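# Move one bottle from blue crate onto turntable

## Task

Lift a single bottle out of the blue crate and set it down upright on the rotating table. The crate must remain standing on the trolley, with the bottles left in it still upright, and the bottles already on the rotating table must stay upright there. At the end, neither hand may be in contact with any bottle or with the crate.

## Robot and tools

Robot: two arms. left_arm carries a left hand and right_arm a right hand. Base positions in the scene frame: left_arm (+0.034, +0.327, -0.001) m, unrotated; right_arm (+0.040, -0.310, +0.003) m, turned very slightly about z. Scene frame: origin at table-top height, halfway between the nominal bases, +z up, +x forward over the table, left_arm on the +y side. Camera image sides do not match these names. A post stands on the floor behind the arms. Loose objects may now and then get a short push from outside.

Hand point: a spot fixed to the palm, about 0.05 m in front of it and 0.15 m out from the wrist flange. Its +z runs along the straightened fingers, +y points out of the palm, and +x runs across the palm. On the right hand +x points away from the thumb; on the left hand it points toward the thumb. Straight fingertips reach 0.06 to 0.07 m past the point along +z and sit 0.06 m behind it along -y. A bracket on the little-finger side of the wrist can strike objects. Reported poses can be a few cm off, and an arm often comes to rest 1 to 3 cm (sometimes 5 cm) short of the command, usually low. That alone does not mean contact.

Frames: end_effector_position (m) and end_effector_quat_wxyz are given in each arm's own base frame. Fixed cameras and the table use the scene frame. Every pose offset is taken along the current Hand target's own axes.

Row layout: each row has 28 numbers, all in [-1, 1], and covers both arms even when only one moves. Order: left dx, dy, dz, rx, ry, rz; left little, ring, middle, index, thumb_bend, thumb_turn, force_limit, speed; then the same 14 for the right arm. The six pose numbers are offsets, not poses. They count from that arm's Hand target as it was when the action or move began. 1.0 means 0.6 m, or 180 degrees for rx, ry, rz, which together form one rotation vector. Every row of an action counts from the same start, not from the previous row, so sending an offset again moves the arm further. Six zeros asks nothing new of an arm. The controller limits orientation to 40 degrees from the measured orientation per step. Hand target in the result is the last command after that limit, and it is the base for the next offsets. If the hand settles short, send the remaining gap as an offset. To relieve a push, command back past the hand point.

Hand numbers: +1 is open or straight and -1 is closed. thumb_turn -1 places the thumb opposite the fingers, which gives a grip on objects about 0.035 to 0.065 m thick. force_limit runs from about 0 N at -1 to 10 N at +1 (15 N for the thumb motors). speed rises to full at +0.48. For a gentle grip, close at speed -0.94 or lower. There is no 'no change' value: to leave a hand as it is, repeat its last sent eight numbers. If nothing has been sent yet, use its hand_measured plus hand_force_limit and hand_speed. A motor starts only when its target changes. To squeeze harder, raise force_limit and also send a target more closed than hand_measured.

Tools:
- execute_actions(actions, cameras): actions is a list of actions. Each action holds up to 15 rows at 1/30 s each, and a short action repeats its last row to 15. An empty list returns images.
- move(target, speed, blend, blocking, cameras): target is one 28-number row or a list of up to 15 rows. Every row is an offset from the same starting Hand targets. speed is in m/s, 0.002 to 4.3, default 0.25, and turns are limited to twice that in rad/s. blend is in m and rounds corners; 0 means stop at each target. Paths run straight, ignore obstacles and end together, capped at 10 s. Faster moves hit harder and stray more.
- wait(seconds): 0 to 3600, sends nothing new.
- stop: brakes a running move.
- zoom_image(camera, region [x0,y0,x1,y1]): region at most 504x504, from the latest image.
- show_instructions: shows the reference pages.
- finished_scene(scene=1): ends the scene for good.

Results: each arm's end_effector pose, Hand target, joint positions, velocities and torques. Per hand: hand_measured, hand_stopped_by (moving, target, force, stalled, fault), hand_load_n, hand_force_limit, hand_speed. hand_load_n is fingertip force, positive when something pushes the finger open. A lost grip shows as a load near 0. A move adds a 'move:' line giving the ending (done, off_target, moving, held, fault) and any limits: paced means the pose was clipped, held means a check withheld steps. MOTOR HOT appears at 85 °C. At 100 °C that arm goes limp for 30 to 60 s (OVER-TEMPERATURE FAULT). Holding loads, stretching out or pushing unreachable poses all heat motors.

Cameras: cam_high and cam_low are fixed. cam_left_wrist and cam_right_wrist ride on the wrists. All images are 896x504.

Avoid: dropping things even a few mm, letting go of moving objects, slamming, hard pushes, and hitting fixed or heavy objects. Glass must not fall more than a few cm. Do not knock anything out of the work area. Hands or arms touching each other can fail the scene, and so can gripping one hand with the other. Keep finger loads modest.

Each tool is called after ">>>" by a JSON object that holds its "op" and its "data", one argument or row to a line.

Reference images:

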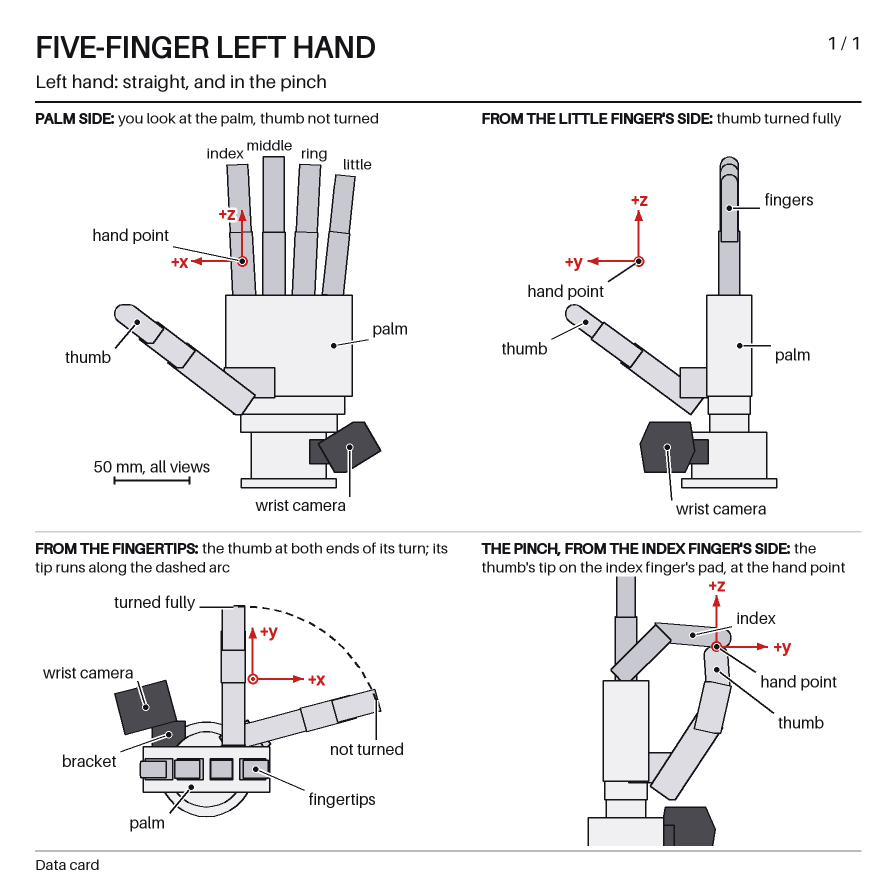

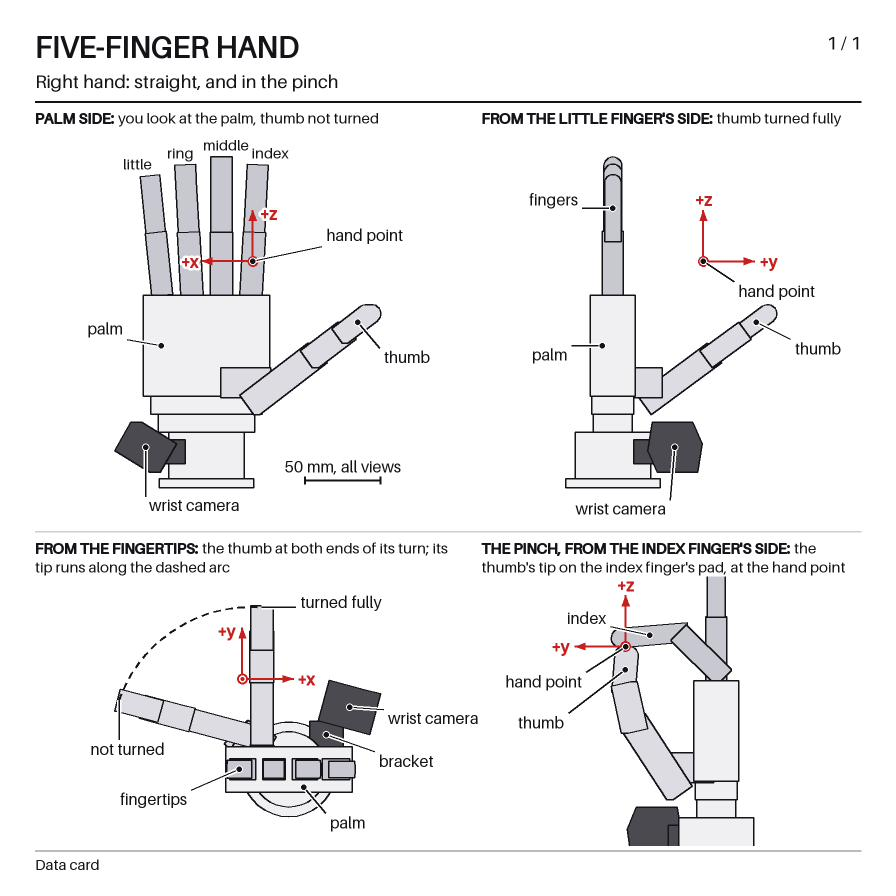

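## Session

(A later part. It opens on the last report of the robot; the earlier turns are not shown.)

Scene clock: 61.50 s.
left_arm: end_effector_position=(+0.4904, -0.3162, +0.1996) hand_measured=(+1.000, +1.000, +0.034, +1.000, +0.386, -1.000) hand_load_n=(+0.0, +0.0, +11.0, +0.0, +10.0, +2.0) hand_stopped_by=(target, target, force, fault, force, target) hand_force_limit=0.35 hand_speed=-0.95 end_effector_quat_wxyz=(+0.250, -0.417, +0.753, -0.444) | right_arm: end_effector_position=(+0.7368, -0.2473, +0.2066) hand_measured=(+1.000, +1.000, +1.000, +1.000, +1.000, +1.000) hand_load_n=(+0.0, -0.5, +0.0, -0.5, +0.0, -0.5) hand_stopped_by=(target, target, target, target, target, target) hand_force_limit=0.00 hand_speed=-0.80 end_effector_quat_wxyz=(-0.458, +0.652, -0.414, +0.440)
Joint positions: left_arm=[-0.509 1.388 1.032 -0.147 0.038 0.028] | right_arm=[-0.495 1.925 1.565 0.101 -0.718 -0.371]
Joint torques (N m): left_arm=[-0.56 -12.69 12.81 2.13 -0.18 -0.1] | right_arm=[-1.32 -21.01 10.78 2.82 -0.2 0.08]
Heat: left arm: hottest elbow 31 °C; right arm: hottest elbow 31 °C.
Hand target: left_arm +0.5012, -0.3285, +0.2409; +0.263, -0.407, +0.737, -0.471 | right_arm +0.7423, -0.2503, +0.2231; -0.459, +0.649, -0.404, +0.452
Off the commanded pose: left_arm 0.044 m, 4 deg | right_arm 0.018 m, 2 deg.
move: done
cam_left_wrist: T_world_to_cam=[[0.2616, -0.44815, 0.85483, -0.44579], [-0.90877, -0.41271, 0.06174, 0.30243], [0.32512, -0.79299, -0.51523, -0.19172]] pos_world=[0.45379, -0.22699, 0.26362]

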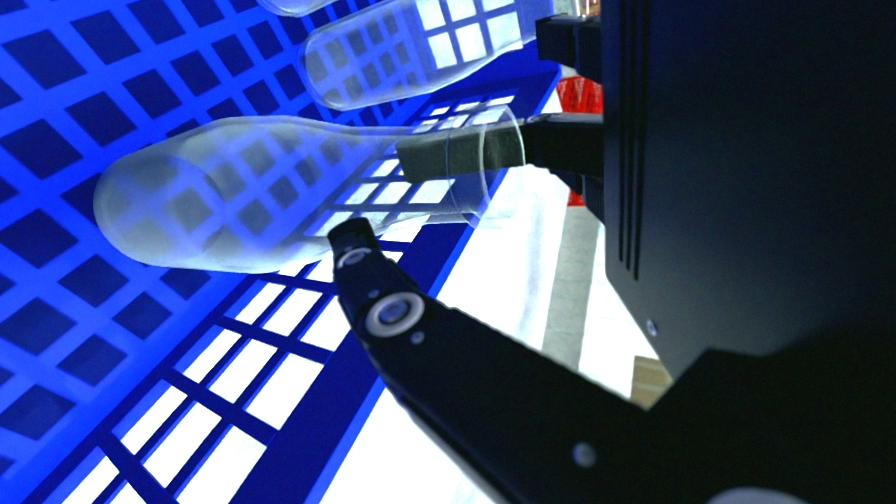

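>>> {"op": "move", "data": {
  "target": [0,-0.5136,-0.2395,0,0,0,1,1,-0.6,1,0.1,-1,0.35,-0.95,0,0,0,0,0,0,1,1,1,1,1,1,0,-0.8],
  "speed": 0.1,
  "cameras": ["cam_high","cam_low","cam_left_wrist"]
}}

Scene clock: 66.13 s.
left_arm: end_effector_position=(+0.5022, -0.3236, +0.5566) hand_measured=(+1.000, +1.000, +0.034, +1.000, +0.386, -1.000) hand_load_n=(+0.0, +0.0, +11.5, +0.0, +10.0, +2.0) hand_stopped_by=(target, target, force, fault, force, target) hand_force_limit=0.35 hand_speed=-0.95 end_effector_quat_wxyz=(+0.256, -0.413, +0.747, -0.453) | right_arm: end_effector_position=(+0.7368, -0.2473, +0.2066) hand_measured=(+1.000, +1.000, +1.000, +1.000, +1.000, +1.000) hand_load_n=(+0.0, +0.0, +0.0, +0.0, +0.0, -0.5) hand_stopped_by=(target, target, target, target, target, target) hand_force_limit=0.00 hand_speed=-0.80 end_effector_quat_wxyz=(-0.458, +0.652, -0.414, +0.440)
Joint positions: left_arm=[-0.511 1.535 2.156 -1.097 0.036 0.028] | right_arm=[-0.495 1.925 1.565 0.101 -0.718 -0.371]
Joint torques (N m): left_arm=[-0.5 -11.58 11.75 2.17 -0.18 -0.11] | right_arm=[-1.26 -21.01 10.8 2.82 -0.19 0.08]
Heat: left arm: hottest elbow 32 °C; right arm: hottest elbow 31 °C.
Hand target: left_arm +0.4991, -0.3284, +0.5810; +0.263, -0.407, +0.737, -0.471 | right_arm +0.7423, -0.2503, +0.2231; -0.459, +0.649, -0.404, +0.452
Off the commanded pose: left_arm 0.025 m, 3 deg | right_arm 0.018 m, 2 deg.
move: off_target (left_arm)
cam_left_wrist: T_world_to_cam=[[0.24141, -0.43787, 0.86602, -0.75002], [-0.90999, -0.41215, 0.04527, 0.29801], [0.33711, -0.799, -0.49795, -0.03503]] pos_world=[0.46405, -0.23358, 0.6186]

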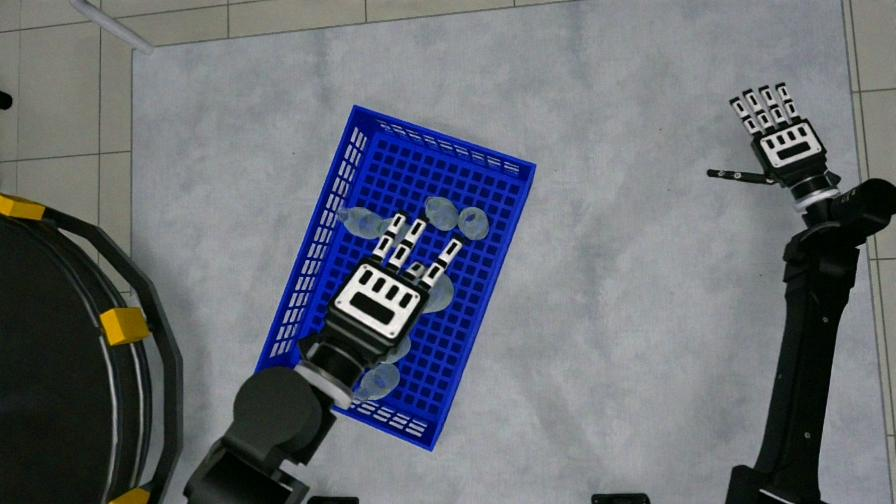

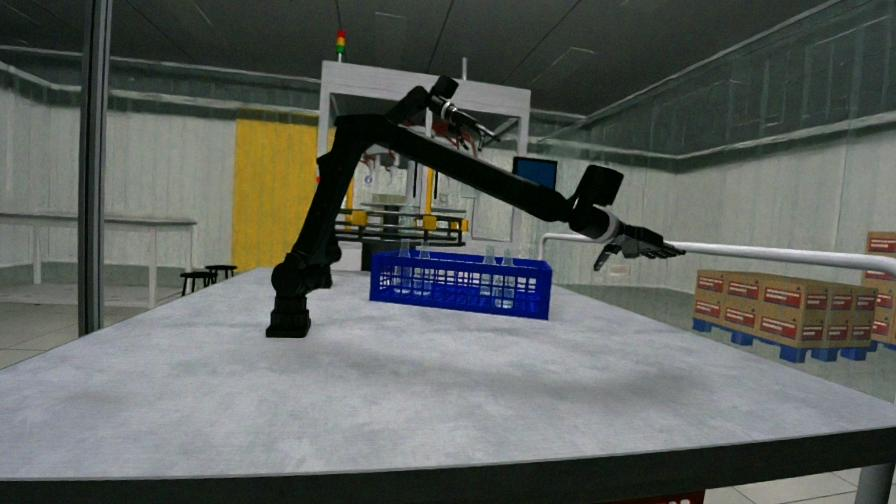

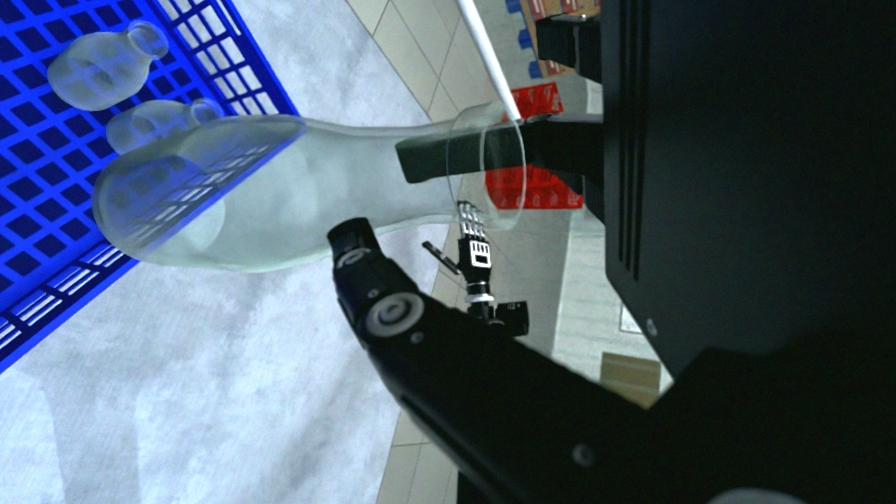

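>>> {"op": "zoom_image", "data": {
  "camera": "cam_left_wrist",
  "region": [80, 60, 560, 330]
}}

>>> {"op": "zoom_image", "data": {
  "camera": "cam_low",
  "region": [400, 60, 540, 200]
}}

Scaled by 1.050.

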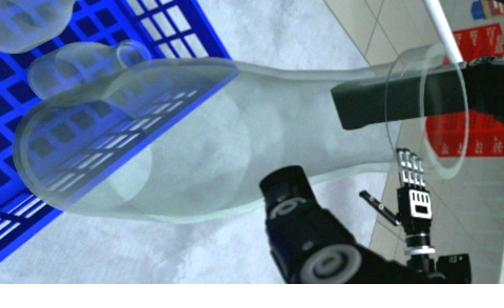

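Scaled by 3.600.

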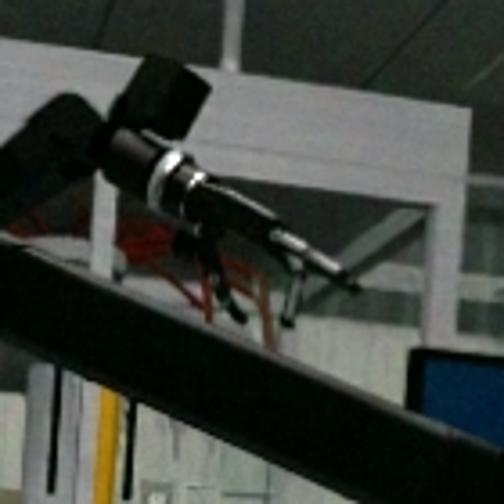

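>>> {"op": "move", "data": {
  "target": [-0.6487,0.1343,-0.3825,0,-0.2316,-0.108,1,1,-0.6,1,0.1,-1,0.35,-0.95,0,0,0,0,0,0,1,1,1,1,1,1,0,-0.8],
  "speed": 0.17,
  "cameras": ["cam_left_wrist"]
}}

Scene clock: 73.07 s.
left_arm: end_effector_position=(+0.5026, +0.1282, +0.5820) hand_measured=(+1.000, +1.000, +0.034, +1.000, +0.386, -1.000) hand_load_n=(+0.0, +0.0, +11.0, +0.0, +9.5, +2.0) hand_stopped_by=(target, target, force, fault, force, target) hand_force_limit=0.35 hand_speed=-0.95 end_effector_quat_wxyz=(-0.408, +0.674, -0.524, +0.324) | right_arm: end_effector_position=(+0.7368, -0.2473, +0.2066) hand_measured=(+1.000, +1.000, +1.000, +1.000, +1.000, +1.000) hand_load_n=(-0.5, +0.0, +0.0, +0.0, +0.0, -0.5) hand_stopped_by=(target, target, target, target, target, target) hand_force_limit=0.00 hand_speed=-0.80 end_effector_quat_wxyz=(-0.458, +0.652, -0.414, +0.440)
Joint positions: left_arm=[0.339 1.374 2.063 -1.166 0.089 0.036] | right_arm=[-0.495 1.925 1.565 0.101 -0.718 -0.371]
Joint torques (N m): left_arm=[0.56 -9.17 11.12 2.21 -0.05 0.03] | right_arm=[-1.2 -21.07 10.8 2.84 -0.19 0.09]
Heat: left arm: hottest elbow 32 °C; right arm: hottest elbow 31 °C.
Hand target: left_arm +0.5000, +0.1298, +0.6051; -0.425, +0.663, -0.518, +0.333 | right_arm +0.7423, -0.2503, +0.2231; -0.459, +0.649, -0.404, +0.452
Off the commanded pose: left_arm 0.023 m, 3 deg | right_arm 0.018 m, 2 deg.
move: off_target (left_arm)
cam_left_wrist: T_world_to_cam=[[0.4768, -0.11781, 0.87108, -0.73664], [-0.33929, -0.93885, 0.05874, 0.25626], [0.81089, -0.32356, -0.48762, 0.03337]] pos_world=[0.41112, 0.16461, 0.64289]

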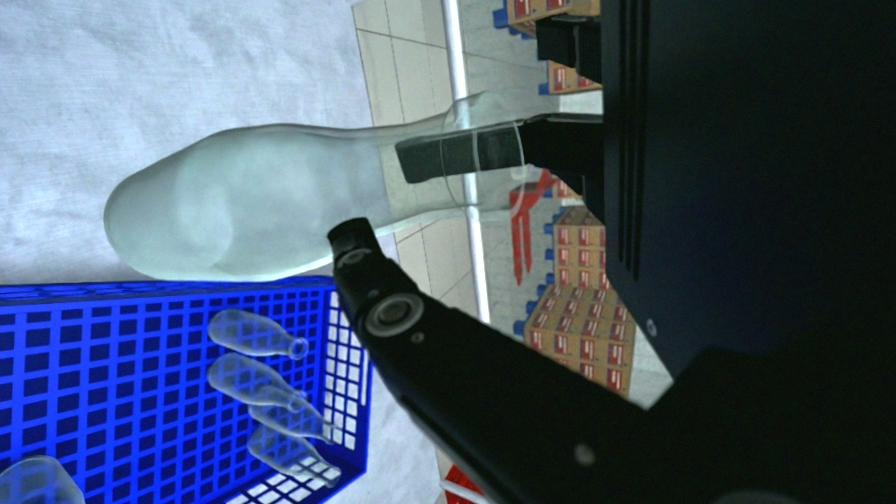

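>>> {"op": "move", "data": {
  "target": [-0.7615,0.0265,-0.0593,0,-0.2322,-0.1063,1,1,-0.6,1,0.1,-1,0.35,-0.95,0,0,0,0,0,0,1,1,1,1,1,1,0,-0.8],
  "speed": 0.13,
  "cameras": ["all"]
}}

>>> {"op": "zoom_image", "data": {
  "camera": "cam_left_wrist",
  "region": [80, 60, 560, 330]
}}

Scene clock: 79.40 s.
left_arm: end_effector_position=(+0.3543, +0.5643, +0.5893) hand_measured=(+1.000, +1.000, +0.034, +1.000, +0.386, -1.000) hand_load_n=(+0.0, +0.0, +10.5, +0.0, +9.5, +2.0) hand_stopped_by=(target, target, force, fault, force, target) hand_force_limit=0.35 hand_speed=-0.95 end_effector_quat_wxyz=(-0.509, +0.820, -0.225, +0.136) | right_arm: end_effector_position=(+0.7368, -0.2473, +0.2066) hand_measured=(+1.000, +1.000, +1.000, +1.000, +1.000, +1.000) hand_load_n=(+0.0, +0.0, +0.0, +0.0, +0.0, +0.0) hand_stopped_by=(target, target, target, target, target, target) hand_force_limit=0.00 hand_speed=-0.80 end_effector_quat_wxyz=(-0.458, +0.652, -0.414, +0.440)
Joint positions: left_arm=[1.061 1.93 2.842 -1.373 0.017 0.016] | right_arm=[-0.495 1.925 1.565 0.101 -0.718 -0.371]
Joint torques (N m): left_arm=[0.44 -15.38 9.59 2.29 -0.13 -0.11] | right_arm=[-1.2 -21.01 10.81 2.82 -0.19 0.09]
Heat: left arm: hottest elbow 32 °C; right arm: hottest shoulder 31 °C.
Hand target: left_arm +0.3519, +0.5638, +0.6046; -0.521, +0.813, -0.218, +0.140 | right_arm +0.7423, -0.2503, +0.2231; -0.459, +0.649, -0.404, +0.452
Off the commanded pose: left_arm 0.016 m, 2 deg | right_arm 0.018 m, 2 deg.
move: off_target (left_arm)
cam_left_wrist: T_world_to_cam=[[0.42381, 0.2409, 0.87313, -0.80572], [0.43272, -0.90071, 0.03848, 0.33186], [0.7957, 0.36151, -0.48597, -0.08383]] pos_world=[0.26457, 0.52331, 0.64999]

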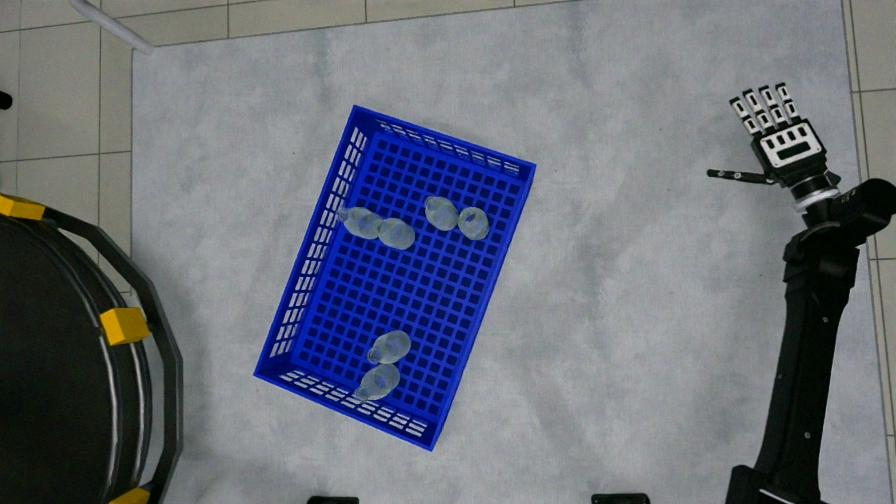

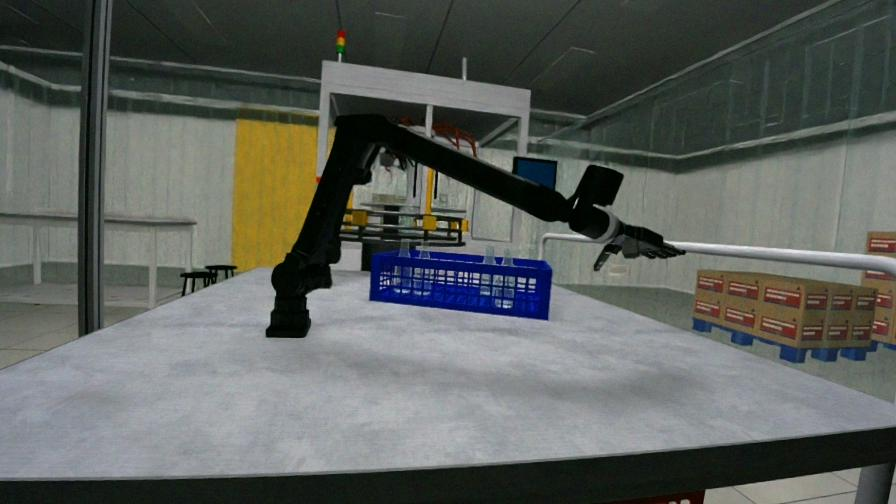

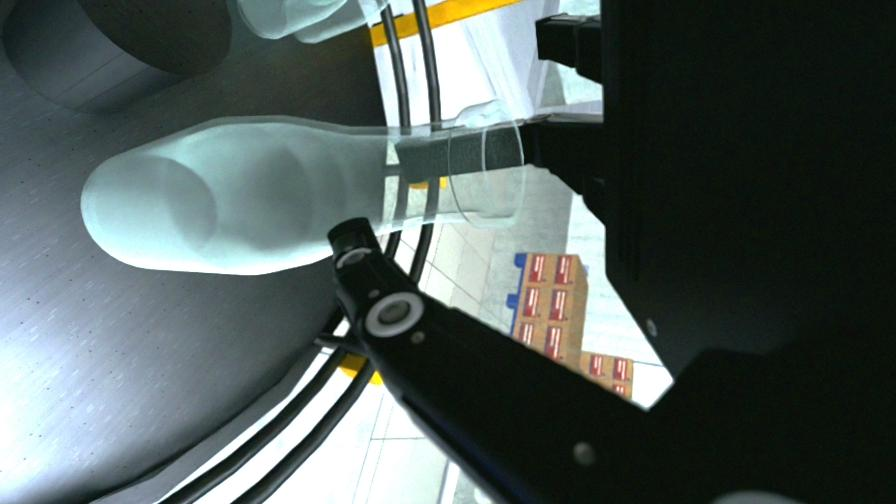

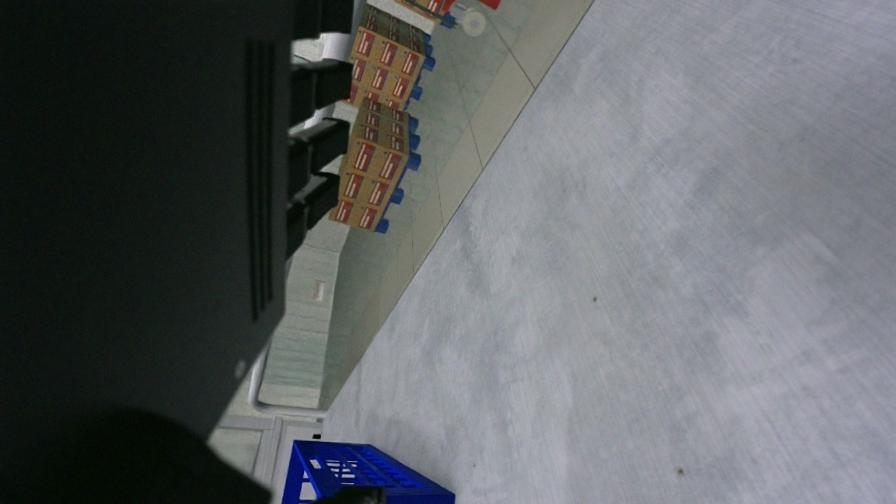

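Scaled by 1.050.

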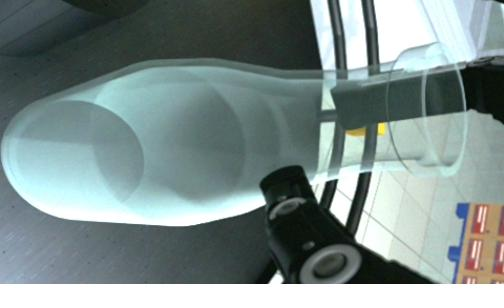

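>>> {"op": "zoom_image", "data": {
  "camera": "cam_left_wrist",
  "region": [0, 280, 240, 504]
}}

>>> {"op": "wait", "data": {
  "seconds": 0.3,
  "cameras": ["cam_left_wrist"]
}}

>>> {"op": "zoom_image", "data": {
  "camera": "cam_left_wrist",
  "region": [0, 280, 240, 504]
}}

Scaled by 2.100.

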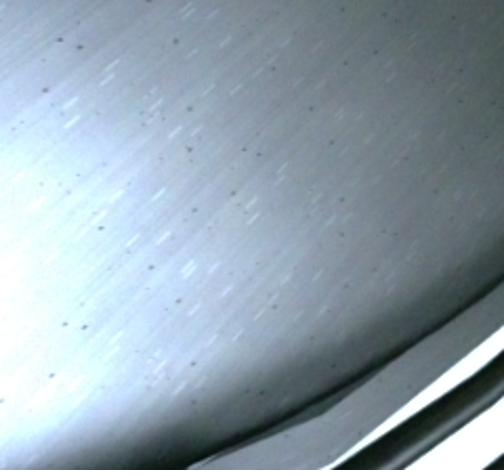

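Scene clock: 80.27 s.
left_arm: end_effector_position=(+0.3542, +0.5642, +0.5898) hand_measured=(+1.000, +1.000, +0.034, +1.000, +0.386, -1.000) hand_load_n=(+0.0, +0.0, +10.5, +0.0, +9.5, +2.0) hand_stopped_by=(target, target, force, fault, force, target) hand_force_limit=0.35 hand_speed=-0.95 end_effector_quat_wxyz=(-0.509, +0.819, -0.225, +0.136) | right_arm: end_effector_position=(+0.7368, -0.2473, +0.2066) hand_measured=(+1.000, +1.000, +1.000, +1.000, +1.000, +1.000) hand_load_n=(+0.0, +0.0, +0.0, +0.0, +0.0, +0.0) hand_stopped_by=(target, target, target, target, target, target) hand_force_limit=0.00 hand_speed=-0.80 end_effector_quat_wxyz=(-0.458, +0.652, -0.414, +0.440)
Joint positions: left_arm=[1.061 1.93 2.843 -1.373 0.017 0.016] | right_arm=[-0.495 1.925 1.565 0.101 -0.718 -0.371]
Joint torques (N m): left_arm=[0.62 -15.15 9.57 2.25 -0.16 -0.12] | right_arm=[-1.26 -21.01 10.81 2.85 -0.19 0.09]
Heat: left arm: hottest elbow 32 °C; right arm: hottest shoulder 31 °C.
Hand target: left_arm +0.3519, +0.5638, +0.6046; -0.521, +0.813, -0.218, +0.140 | right_arm +0.7423, -0.2503, +0.2231; -0.459, +0.649, -0.404, +0.452
Off the commanded pose: left_arm 0.015 m, 2 deg | right_arm 0.018 m, 2 deg.
wait: 0.30 s; at rest from the start
cam_left_wrist: T_world_to_cam=[[0.42335, 0.23997, 0.87361, -0.8057], [0.43259, -0.9008, 0.03781, 0.33231], [0.79601, 0.36191, -0.48516, -0.08434]] pos_world=[0.26447, 0.52321, 0.65038]

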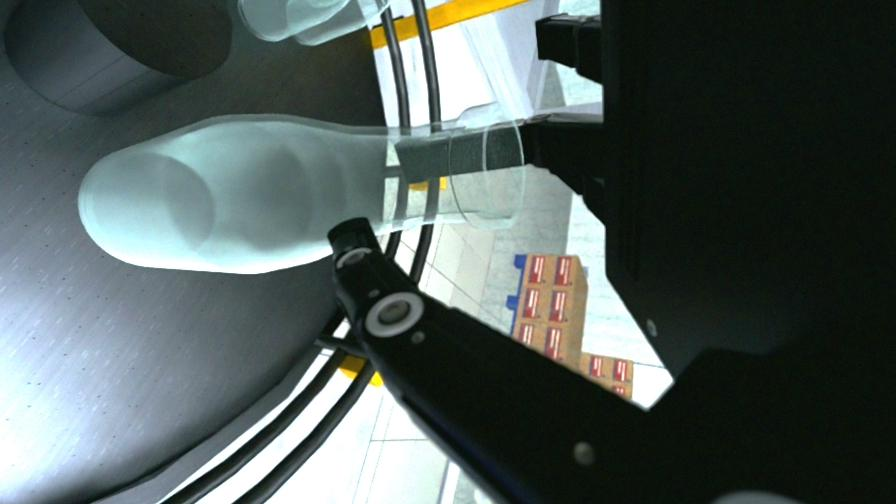

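Scaled by 2.100.

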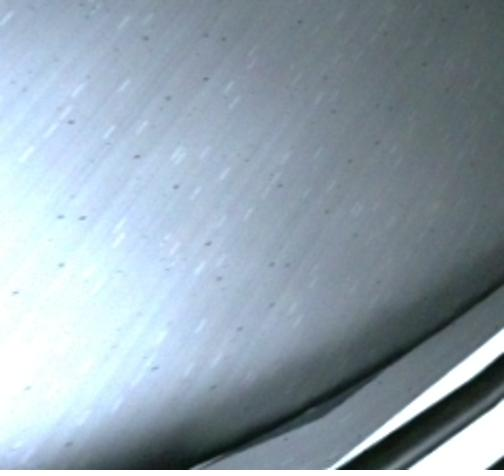

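>>> {"op": "wait", "data": {
  "seconds": 0.1,
  "cameras": ["cam_left_wrist"]
}}

>>> {"op": "zoom_image", "data": {
  "camera": "cam_left_wrist",
  "region": [0, 120, 320, 504]
}}

>>> {"op": "wait", "data": {
  "seconds": 0.2,
  "cameras": ["cam_left_wrist"]
}}

>>> {"op": "zoom_image", "data": {
  "camera": "cam_left_wrist",
  "region": [0, 120, 320, 504]
}}

>>> {"op": "wait", "data": {
  "seconds": 0.2,
  "cameras": ["cam_left_wrist"]
}}

>>> {"op": "zoom_image", "data": {
  "camera": "cam_left_wrist",
  "region": [0, 120, 320, 504]
}}

Scene clock: 82.17 s.
left_arm: end_effector_position=(+0.3542, +0.5642, +0.5898) hand_measured=(+1.000, +1.000, +0.034, +1.000, +0.386, -1.000) hand_load_n=(+0.0, +0.0, +10.5, +0.0, +10.0, +2.0) hand_stopped_by=(target, target, force, fault, force, target) hand_force_limit=0.35 hand_speed=-0.95 end_effector_quat_wxyz=(-0.509, +0.819, -0.225, +0.136) | right_arm: end_effector_position=(+0.7368, -0.2473, +0.2066) hand_measured=(+1.000, +1.000, +1.000, +1.000, +1.000, +1.000) hand_load_n=(+0.0, -0.5, -0.5, +0.0, +0.0, -0.5) hand_stopped_by=(target, target, target, target, target, target) hand_force_limit=0.00 hand_speed=-0.80 end_effector_quat_wxyz=(-0.458, +0.652, -0.414, +0.440)
Joint positions: left_arm=[1.061 1.93 2.843 -1.373 0.017 0.016] | right_arm=[-0.495 1.925 1.565 0.101 -0.718 -0.371]
Joint torques (N m): left_arm=[0.56 -15.44 9.51 2.25 -0.15 -0.11] | right_arm=[-1.2 -21.01 10.8 2.84 -0.2 0.08]
Heat: left arm: hottest elbow 32 °C; right arm: hottest shoulder 31 °C.
Hand target: left_arm +0.3519, +0.5638, +0.6046; -0.521, +0.813, -0.218, +0.140 | right_arm +0.7423, -0.2503, +0.2231; -0.459, +0.649, -0.404, +0.452
Off the commanded pose: left_arm 0.015 m, 2 deg | right_arm 0.018 m, 2 deg.
wait: 0.10 s; at rest from the start
cam_left_wrist: T_world_to_cam=[[0.42335, 0.23997, 0.87361, -0.8057], [0.43259, -0.9008, 0.03781, 0.33231], [0.79601, 0.36191, -0.48516, -0.08434]] pos_world=[0.26447, 0.52321, 0.65038]

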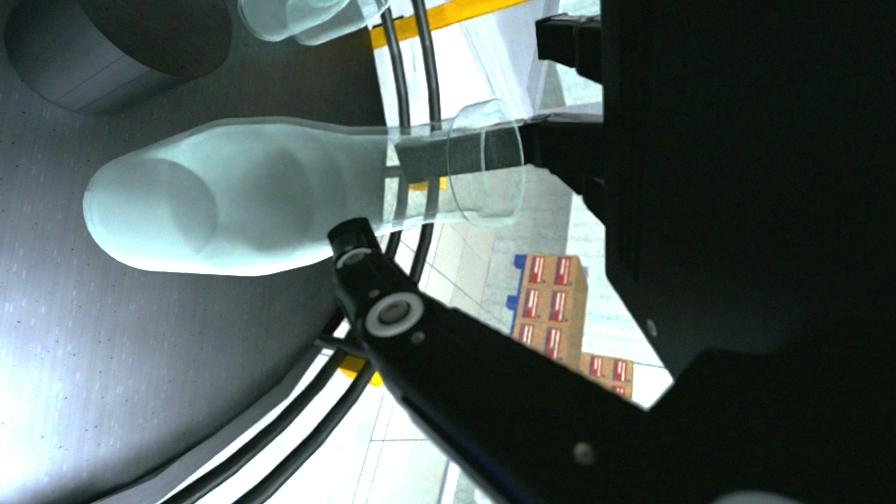

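Scaled by 1.312.

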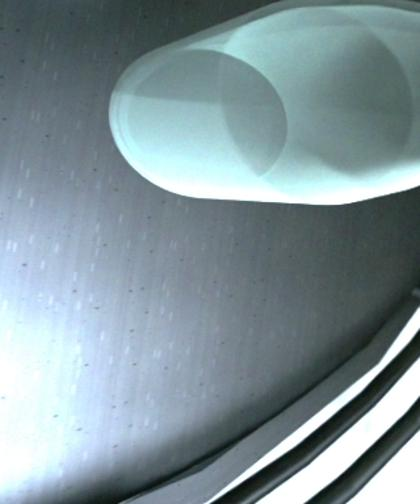

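Scene clock: 82.37 s.
left_arm: end_effector_position=(+0.3542, +0.5642, +0.5898) hand_measured=(+1.000, +1.000, +0.034, +1.000, +0.386, -1.000) hand_load_n=(+0.0, +0.0, +10.5, +0.0, +9.5, +2.0) hand_stopped_by=(target, target, force, fault, force, target) hand_force_limit=0.35 hand_speed=-0.95 end_effector_quat_wxyz=(-0.509, +0.819, -0.225, +0.136) | right_arm: end_effector_position=(+0.7368, -0.2473, +0.2066) hand_measured=(+1.000, +1.000, +1.000, +1.000, +1.000, +1.000) hand_load_n=(+0.0, +0.0, +0.0, +0.0, +0.0, +0.0) hand_stopped_by=(target, target, target, target, target, target) hand_force_limit=0.00 hand_speed=-0.80 end_effector_quat_wxyz=(-0.458, +0.652, -0.414, +0.440)
Joint positions: left_arm=[1.061 1.93 2.843 -1.373 0.017 0.016] | right_arm=[-0.495 1.925 1.565 0.101 -0.718 -0.371]
Joint torques (N m): left_arm=[0.56 -15.38 9.54 2.24 -0.15 -0.11] | right_arm=[-1.26 -21.01 10.8 2.82 -0.19 0.08]
Heat: left arm: hottest elbow 32 °C; right arm: hottest shoulder 31 °C.
Hand target: left_arm +0.3519, +0.5638, +0.6046; -0.521, +0.813, -0.218, +0.140 | right_arm +0.7423, -0.2503, +0.2231; -0.459, +0.649, -0.404, +0.452
Off the commanded pose: left_arm 0.015 m, 2 deg | right_arm 0.018 m, 2 deg.
wait: 0.20 s; at rest by 0.17 s
cam_left_wrist: T_world_to_cam=[[0.42335, 0.23997, 0.87361, -0.8057], [0.43259, -0.9008, 0.03781, 0.33231], [0.79601, 0.36191, -0.48516, -0.08434]] pos_world=[0.26447, 0.52321, 0.65038]

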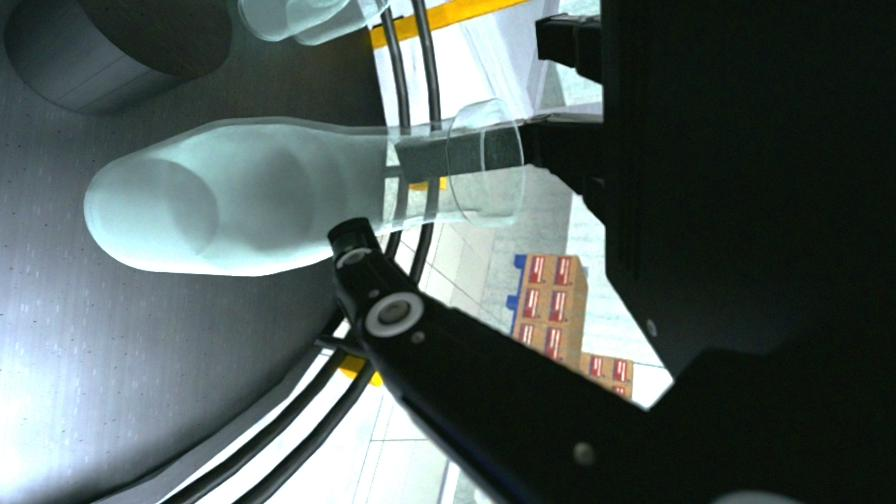

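Scaled by 1.312.

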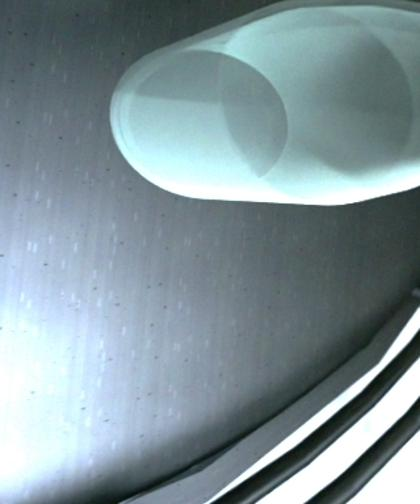

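Scene clock: 82.57 s.
left_arm: end_effector_position=(+0.3542, +0.5642, +0.5898) hand_measured=(+1.000, +1.000, +0.034, +1.000, +0.386, -1.000) hand_load_n=(+0.0, +0.0, +11.0, +0.0, +9.5, +2.0) hand_stopped_by=(target, target, force, fault, force, target) hand_force_limit=0.35 hand_speed=-0.95 end_effector_quat_wxyz=(-0.509, +0.819, -0.225, +0.136) | right_arm: end_effector_position=(+0.7368, -0.2473, +0.2066) hand_measured=(+1.000, +1.000, +1.000, +1.000, +1.000, +1.000) hand_load_n=(+0.0, -0.5, +0.0, +0.0, +0.0, +0.0) hand_stopped_by=(target, target, target, target, target, target) hand_force_limit=0.00 hand_speed=-0.80 end_effector_quat_wxyz=(-0.458, +0.652, -0.414, +0.440)
Joint positions: left_arm=[1.061 1.93 2.843 -1.373 0.017 0.016] | right_arm=[-0.495 1.925 1.565 0.101 -0.718 -0.371]
Joint torques (N m): left_arm=[0.67 -15.44 9.51 2.18 -0.16 -0.12] | right_arm=[-1.26 -21.01 10.81 2.84 -0.2 0.09]
Heat: left arm: hottest elbow 32 °C; right arm: hottest shoulder 31 °C.
Hand target: left_arm +0.3519, +0.5638, +0.6046; -0.521, +0.813, -0.218, +0.140 | right_arm +0.7423, -0.2503, +0.2231; -0.459, +0.649, -0.404, +0.452
Off the commanded pose: left_arm 0.015 m, 2 deg | right_arm 0.018 m, 2 deg.
wait: 0.20 s; at rest by 0.17 s
cam_left_wrist: T_world_to_cam=[[0.42335, 0.23997, 0.87361, -0.8057], [0.43259, -0.9008, 0.03781, 0.33231], [0.79601, 0.36191, -0.48516, -0.08434]] pos_world=[0.26447, 0.52321, 0.65038]

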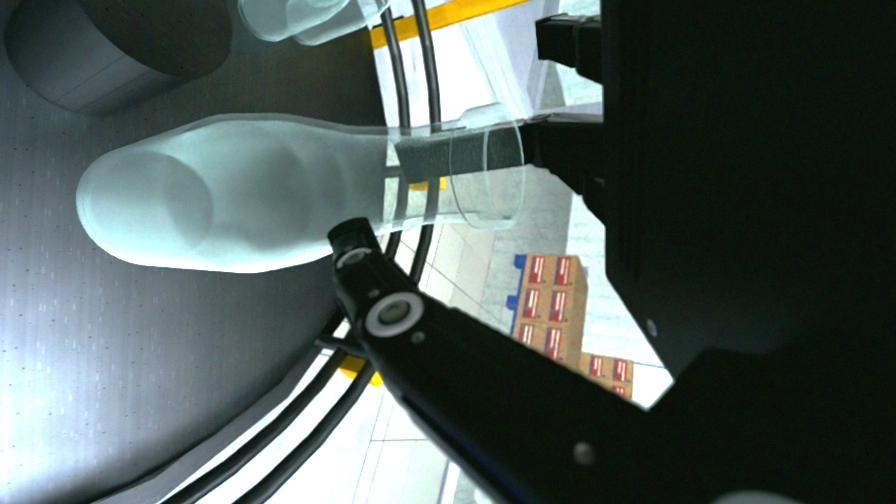

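Scaled by 1.312.

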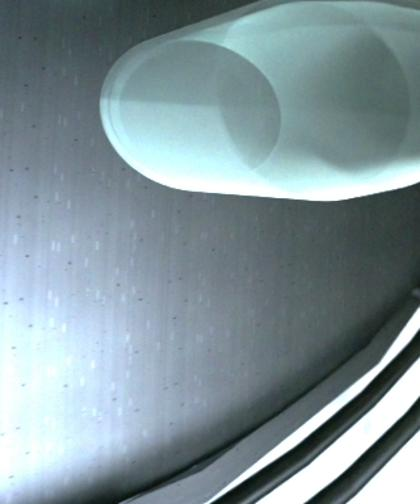

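>>> {"op": "move", "data": {
  "target": [0,0.182,0.083,0,0,0,1,1,-0.6,1,0.1,-1,0.35,-0.95,0,0,0,0,0,0,1,1,1,1,1,1,0,-0.8],
  "speed": 0.12,
  "cameras": ["all"]
}}

Scene clock: 87.70 s.
left_arm: end_effector_position=(+0.3543, +0.5643, +0.4596) hand_measured=(+1.000, +1.000, +0.034, +1.000, +0.386, -1.000) hand_load_n=(+0.0, +0.0, +11.0, +0.0, +9.5, +2.0) hand_stopped_by=(target, target, force, fault, force, target) hand_force_limit=0.35 hand_speed=-0.95 end_effector_quat_wxyz=(-0.498, +0.827, -0.227, +0.133) | right_arm: end_effector_position=(+0.7368, -0.2473, +0.2066) hand_measured=(+1.000, +1.000, +1.000, +1.000, +1.000, +1.000) hand_load_n=(+0.0, +0.0, +0.0, +0.0, +0.0, -0.5) hand_stopped_by=(target, target, target, target, target, target) hand_force_limit=0.00 hand_speed=-0.80 end_effector_quat_wxyz=(-0.458, +0.652, -0.414, +0.440)
Joint positions: left_arm=[1.061 1.595 1.947 -0.84 0.017 0.016] | right_arm=[-0.495 1.925 1.565 0.101 -0.718 -0.371]
Joint torques (N m): left_arm=[0.62 -15.79 9.35 3.34 -0.16 -0.09] | right_arm=[-1.2 -21.07 10.8 2.84 -0.19 0.09]
Heat: left arm: hottest elbow 32 °C; right arm: hottest shoulder 31 °C.
Hand target: left_arm +0.3517, +0.5634, +0.4848; -0.521, +0.813, -0.218, +0.140 | right_arm +0.7423, -0.2503, +0.2231; -0.459, +0.649, -0.404, +0.452
Off the commanded pose: left_arm 0.025 m, 3 deg | right_arm 0.018 m, 2 deg.
move: off_target (left_arm)
cam_left_wrist: T_world_to_cam=[[0.43551, 0.26167, 0.86131, -0.70296], [0.43326, -0.89963, 0.05424, 0.32885], [0.78906, 0.34955, -0.50517, -0.12892]] pos_world=[0.26539, 0.52485, 0.52251]

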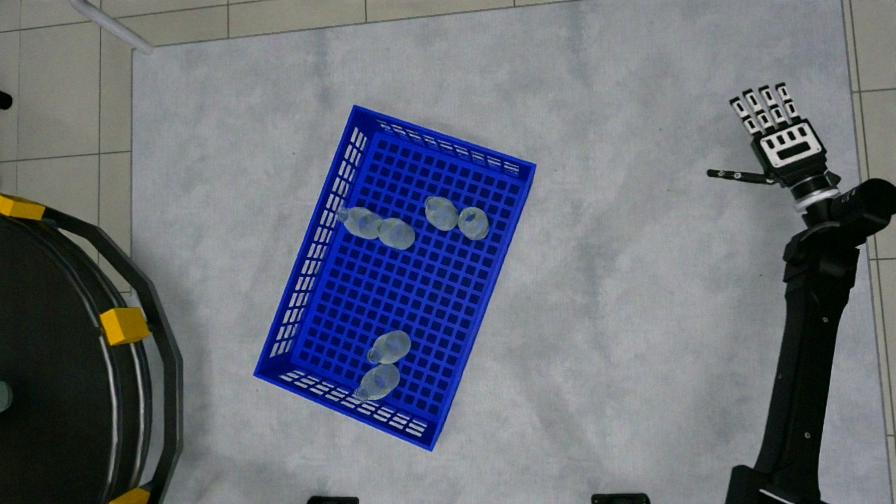

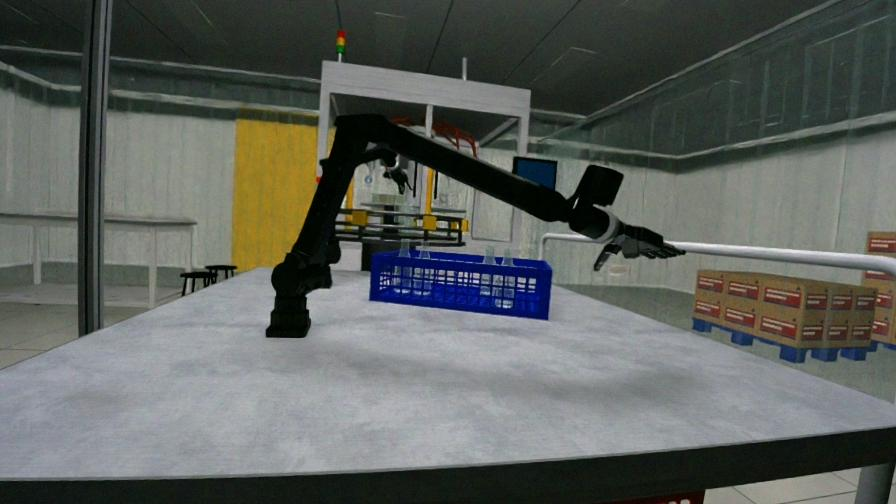

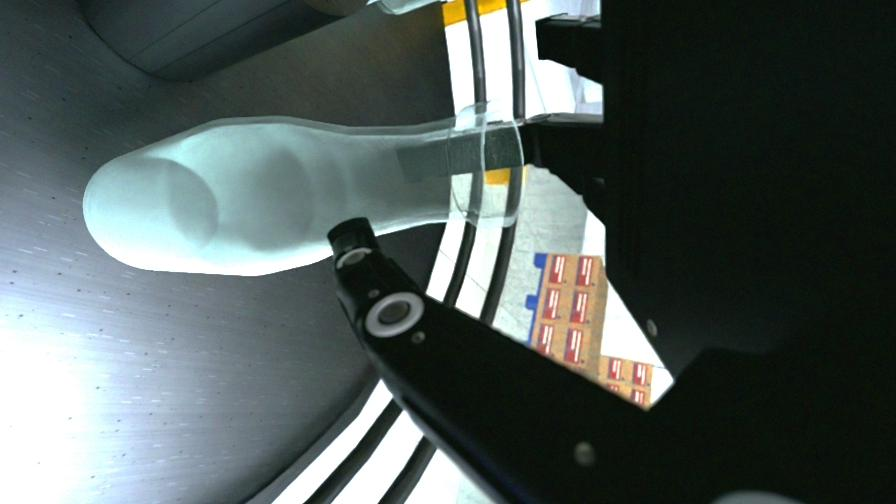

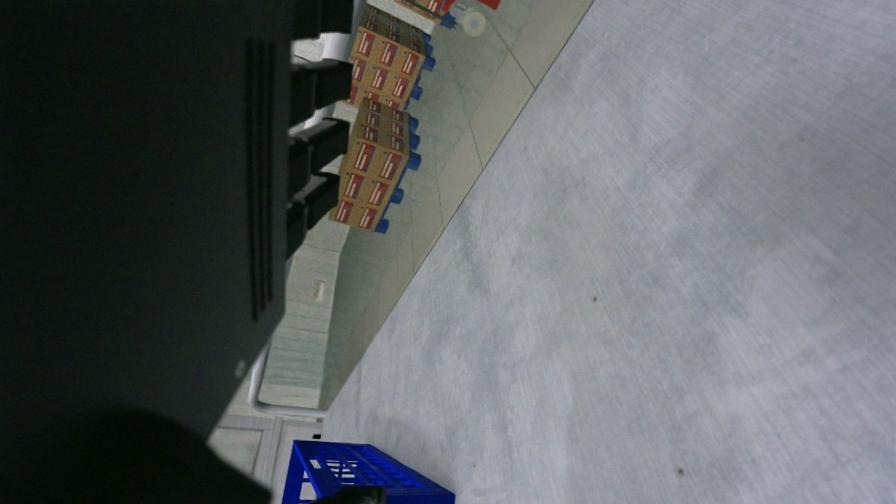

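>>> {"op": "move", "data": {
  "target": [0,0.0605,0.0278,0.012,0,0,1,1,-0.6,1,0.1,-1,0.35,-0.95,0,0,0,0,0,0,1,1,1,1,1,1,0,-0.8],
  "speed": 0.06,
  "cameras": ["cam_left_wrist"]
}}

Scene clock: 90.20 s.
left_arm: end_effector_position=(+0.3537, +0.5632, +0.4190) hand_measured=(+1.000, +1.000, +0.034, +1.000, +0.386, -1.000) hand_load_n=(+0.0, +0.0, +10.5, +0.0, +9.5, +2.0) hand_stopped_by=(target, target, force, fault, force, target) hand_force_limit=0.35 hand_speed=-0.95 end_effector_quat_wxyz=(-0.513, +0.817, -0.225, +0.137) | right_arm: end_effector_position=(+0.7368, -0.2473, +0.2066) hand_measured=(+1.000, +1.000, +1.000, +1.000, +1.000, +1.000) hand_load_n=(+0.0, +0.0, +0.0, +0.0, +0.0, +0.0) hand_stopped_by=(target, target, target, target, target, target) hand_force_limit=0.00 hand_speed=-0.80 end_effector_quat_wxyz=(-0.458, +0.652, -0.414, +0.440)
Joint positions: left_arm=[1.061 1.535 1.744 -0.661 0.017 0.016] | right_arm=[-0.495 1.925 1.565 0.101 -0.718 -0.371]
Joint torques (N m): left_arm=[0.44 -15.21 9.63 3.34 -0.12 -0.12] | right_arm=[-1.26 -21.01 10.8 2.84 -0.2 0.09]
Heat: left arm: hottest elbow 32 °C; right arm: hottest shoulder 31 °C.
Hand target: left_arm +0.3516, +0.5633, +0.4448; -0.536, +0.803, -0.215, +0.144 | right_arm +0.7423, -0.2503, +0.2231; -0.459, +0.649, -0.404, +0.452
Off the commanded pose: left_arm 0.026 m, 3 deg | right_arm 0.018 m, 2 deg.
move: off_target (left_arm)
cam_left_wrist: T_world_to_cam=[[0.41996, 0.23386, 0.87689, -0.65281], [0.43247, -0.90104, 0.03319, 0.3402], [0.79788, 0.36529, -0.47954, -0.17137]] pos_world=[0.26377, 0.5218, 0.47898]

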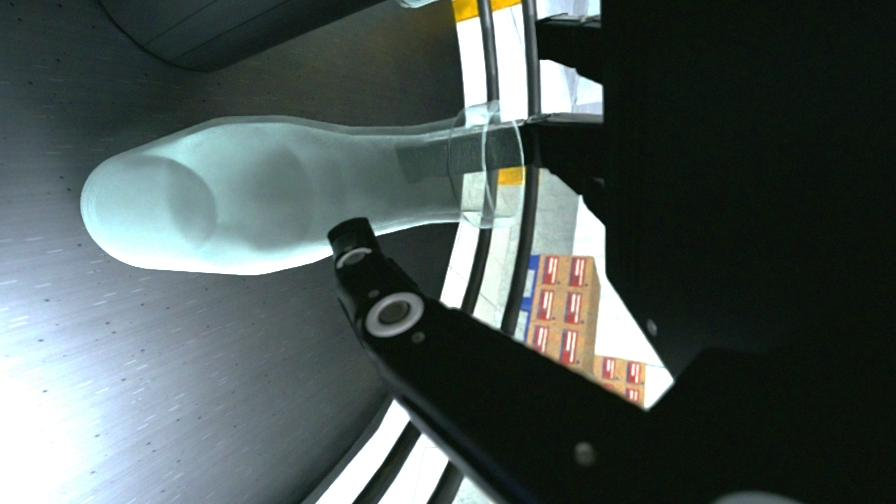

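>>> {"op": "move", "data": {
  "target": [0,0.0197,0.009,0,0,0,1,1,-0.6,1,0.1,-1,0.35,-0.95,0,0,0,0,0,0,1,1,1,1,1,1,0,-0.8],
  "speed": 0.05,
  "cameras": ["cam_left_wrist"]
}}

Scene clock: 92.73 s.
left_arm: end_effector_position=(+0.3539, +0.5636, +0.4046) hand_measured=(+1.000, +1.000, +0.034, +1.000, +0.386, -1.000) hand_load_n=(+0.0, +0.0, +10.5, +0.0, +9.5, +2.0) hand_stopped_by=(target, target, force, fault, force, target) hand_force_limit=0.35 hand_speed=-0.95 end_effector_quat_wxyz=(-0.512, +0.818, -0.225, +0.137) | right_arm: end_effector_position=(+0.7368, -0.2473, +0.2066) hand_measured=(+1.000, +1.000, +1.000, +1.000, +1.000, +1.000) hand_load_n=(+0.0, +0.0, +0.0, +0.0, +0.0, -0.5) hand_stopped_by=(target, target, target, target, target, target) hand_force_limit=0.00 hand_speed=-0.80 end_effector_quat_wxyz=(-0.458, +0.652, -0.414, +0.440)
Joint positions: left_arm=[1.061 1.53 1.701 -0.626 0.017 0.016] | right_arm=[-0.495 1.925 1.565 0.101 -0.718 -0.371]
Joint torques (N m): left_arm=[0.73 -15.79 9.78 3.4 -0.12 -0.1] | right_arm=[-1.2 -21.01 10.81 2.81 -0.2 0.08]
Heat: left arm: hottest elbow 33 °C; right arm: hottest shoulder 31 °C.
Hand target: left_arm +0.3519, +0.5638, +0.4317; -0.536, +0.803, -0.215, +0.144 | right_arm +0.7423, -0.2503, +0.2231; -0.459, +0.649, -0.404, +0.452
Off the commanded pose: left_arm 0.027 m, 4 deg | right_arm 0.018 m, 2 deg.
move: off_target (left_arm)
cam_left_wrist: T_world_to_cam=[[0.42095, 0.23562, 0.87594, -0.64122], [0.43257, -0.90094, 0.03447, 0.34037], [0.7973, 0.3644, -0.48118, -0.17719]] pos_world=[0.26397, 0.52231, 0.46468]

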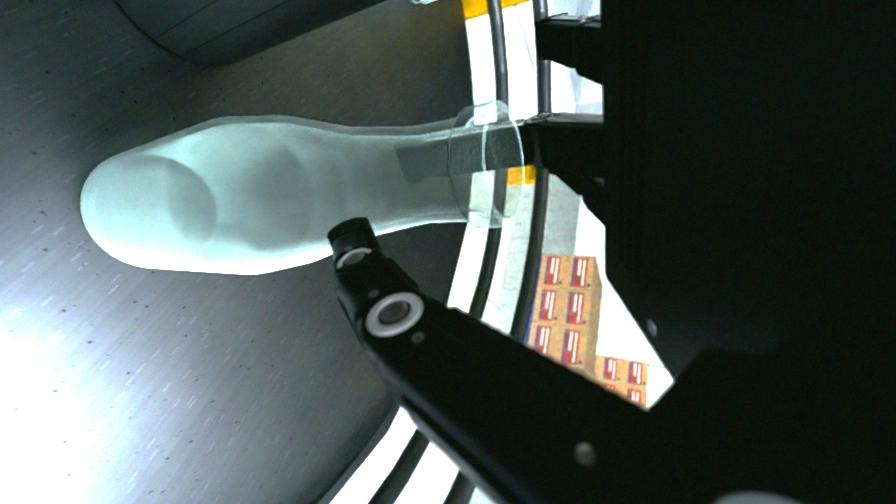

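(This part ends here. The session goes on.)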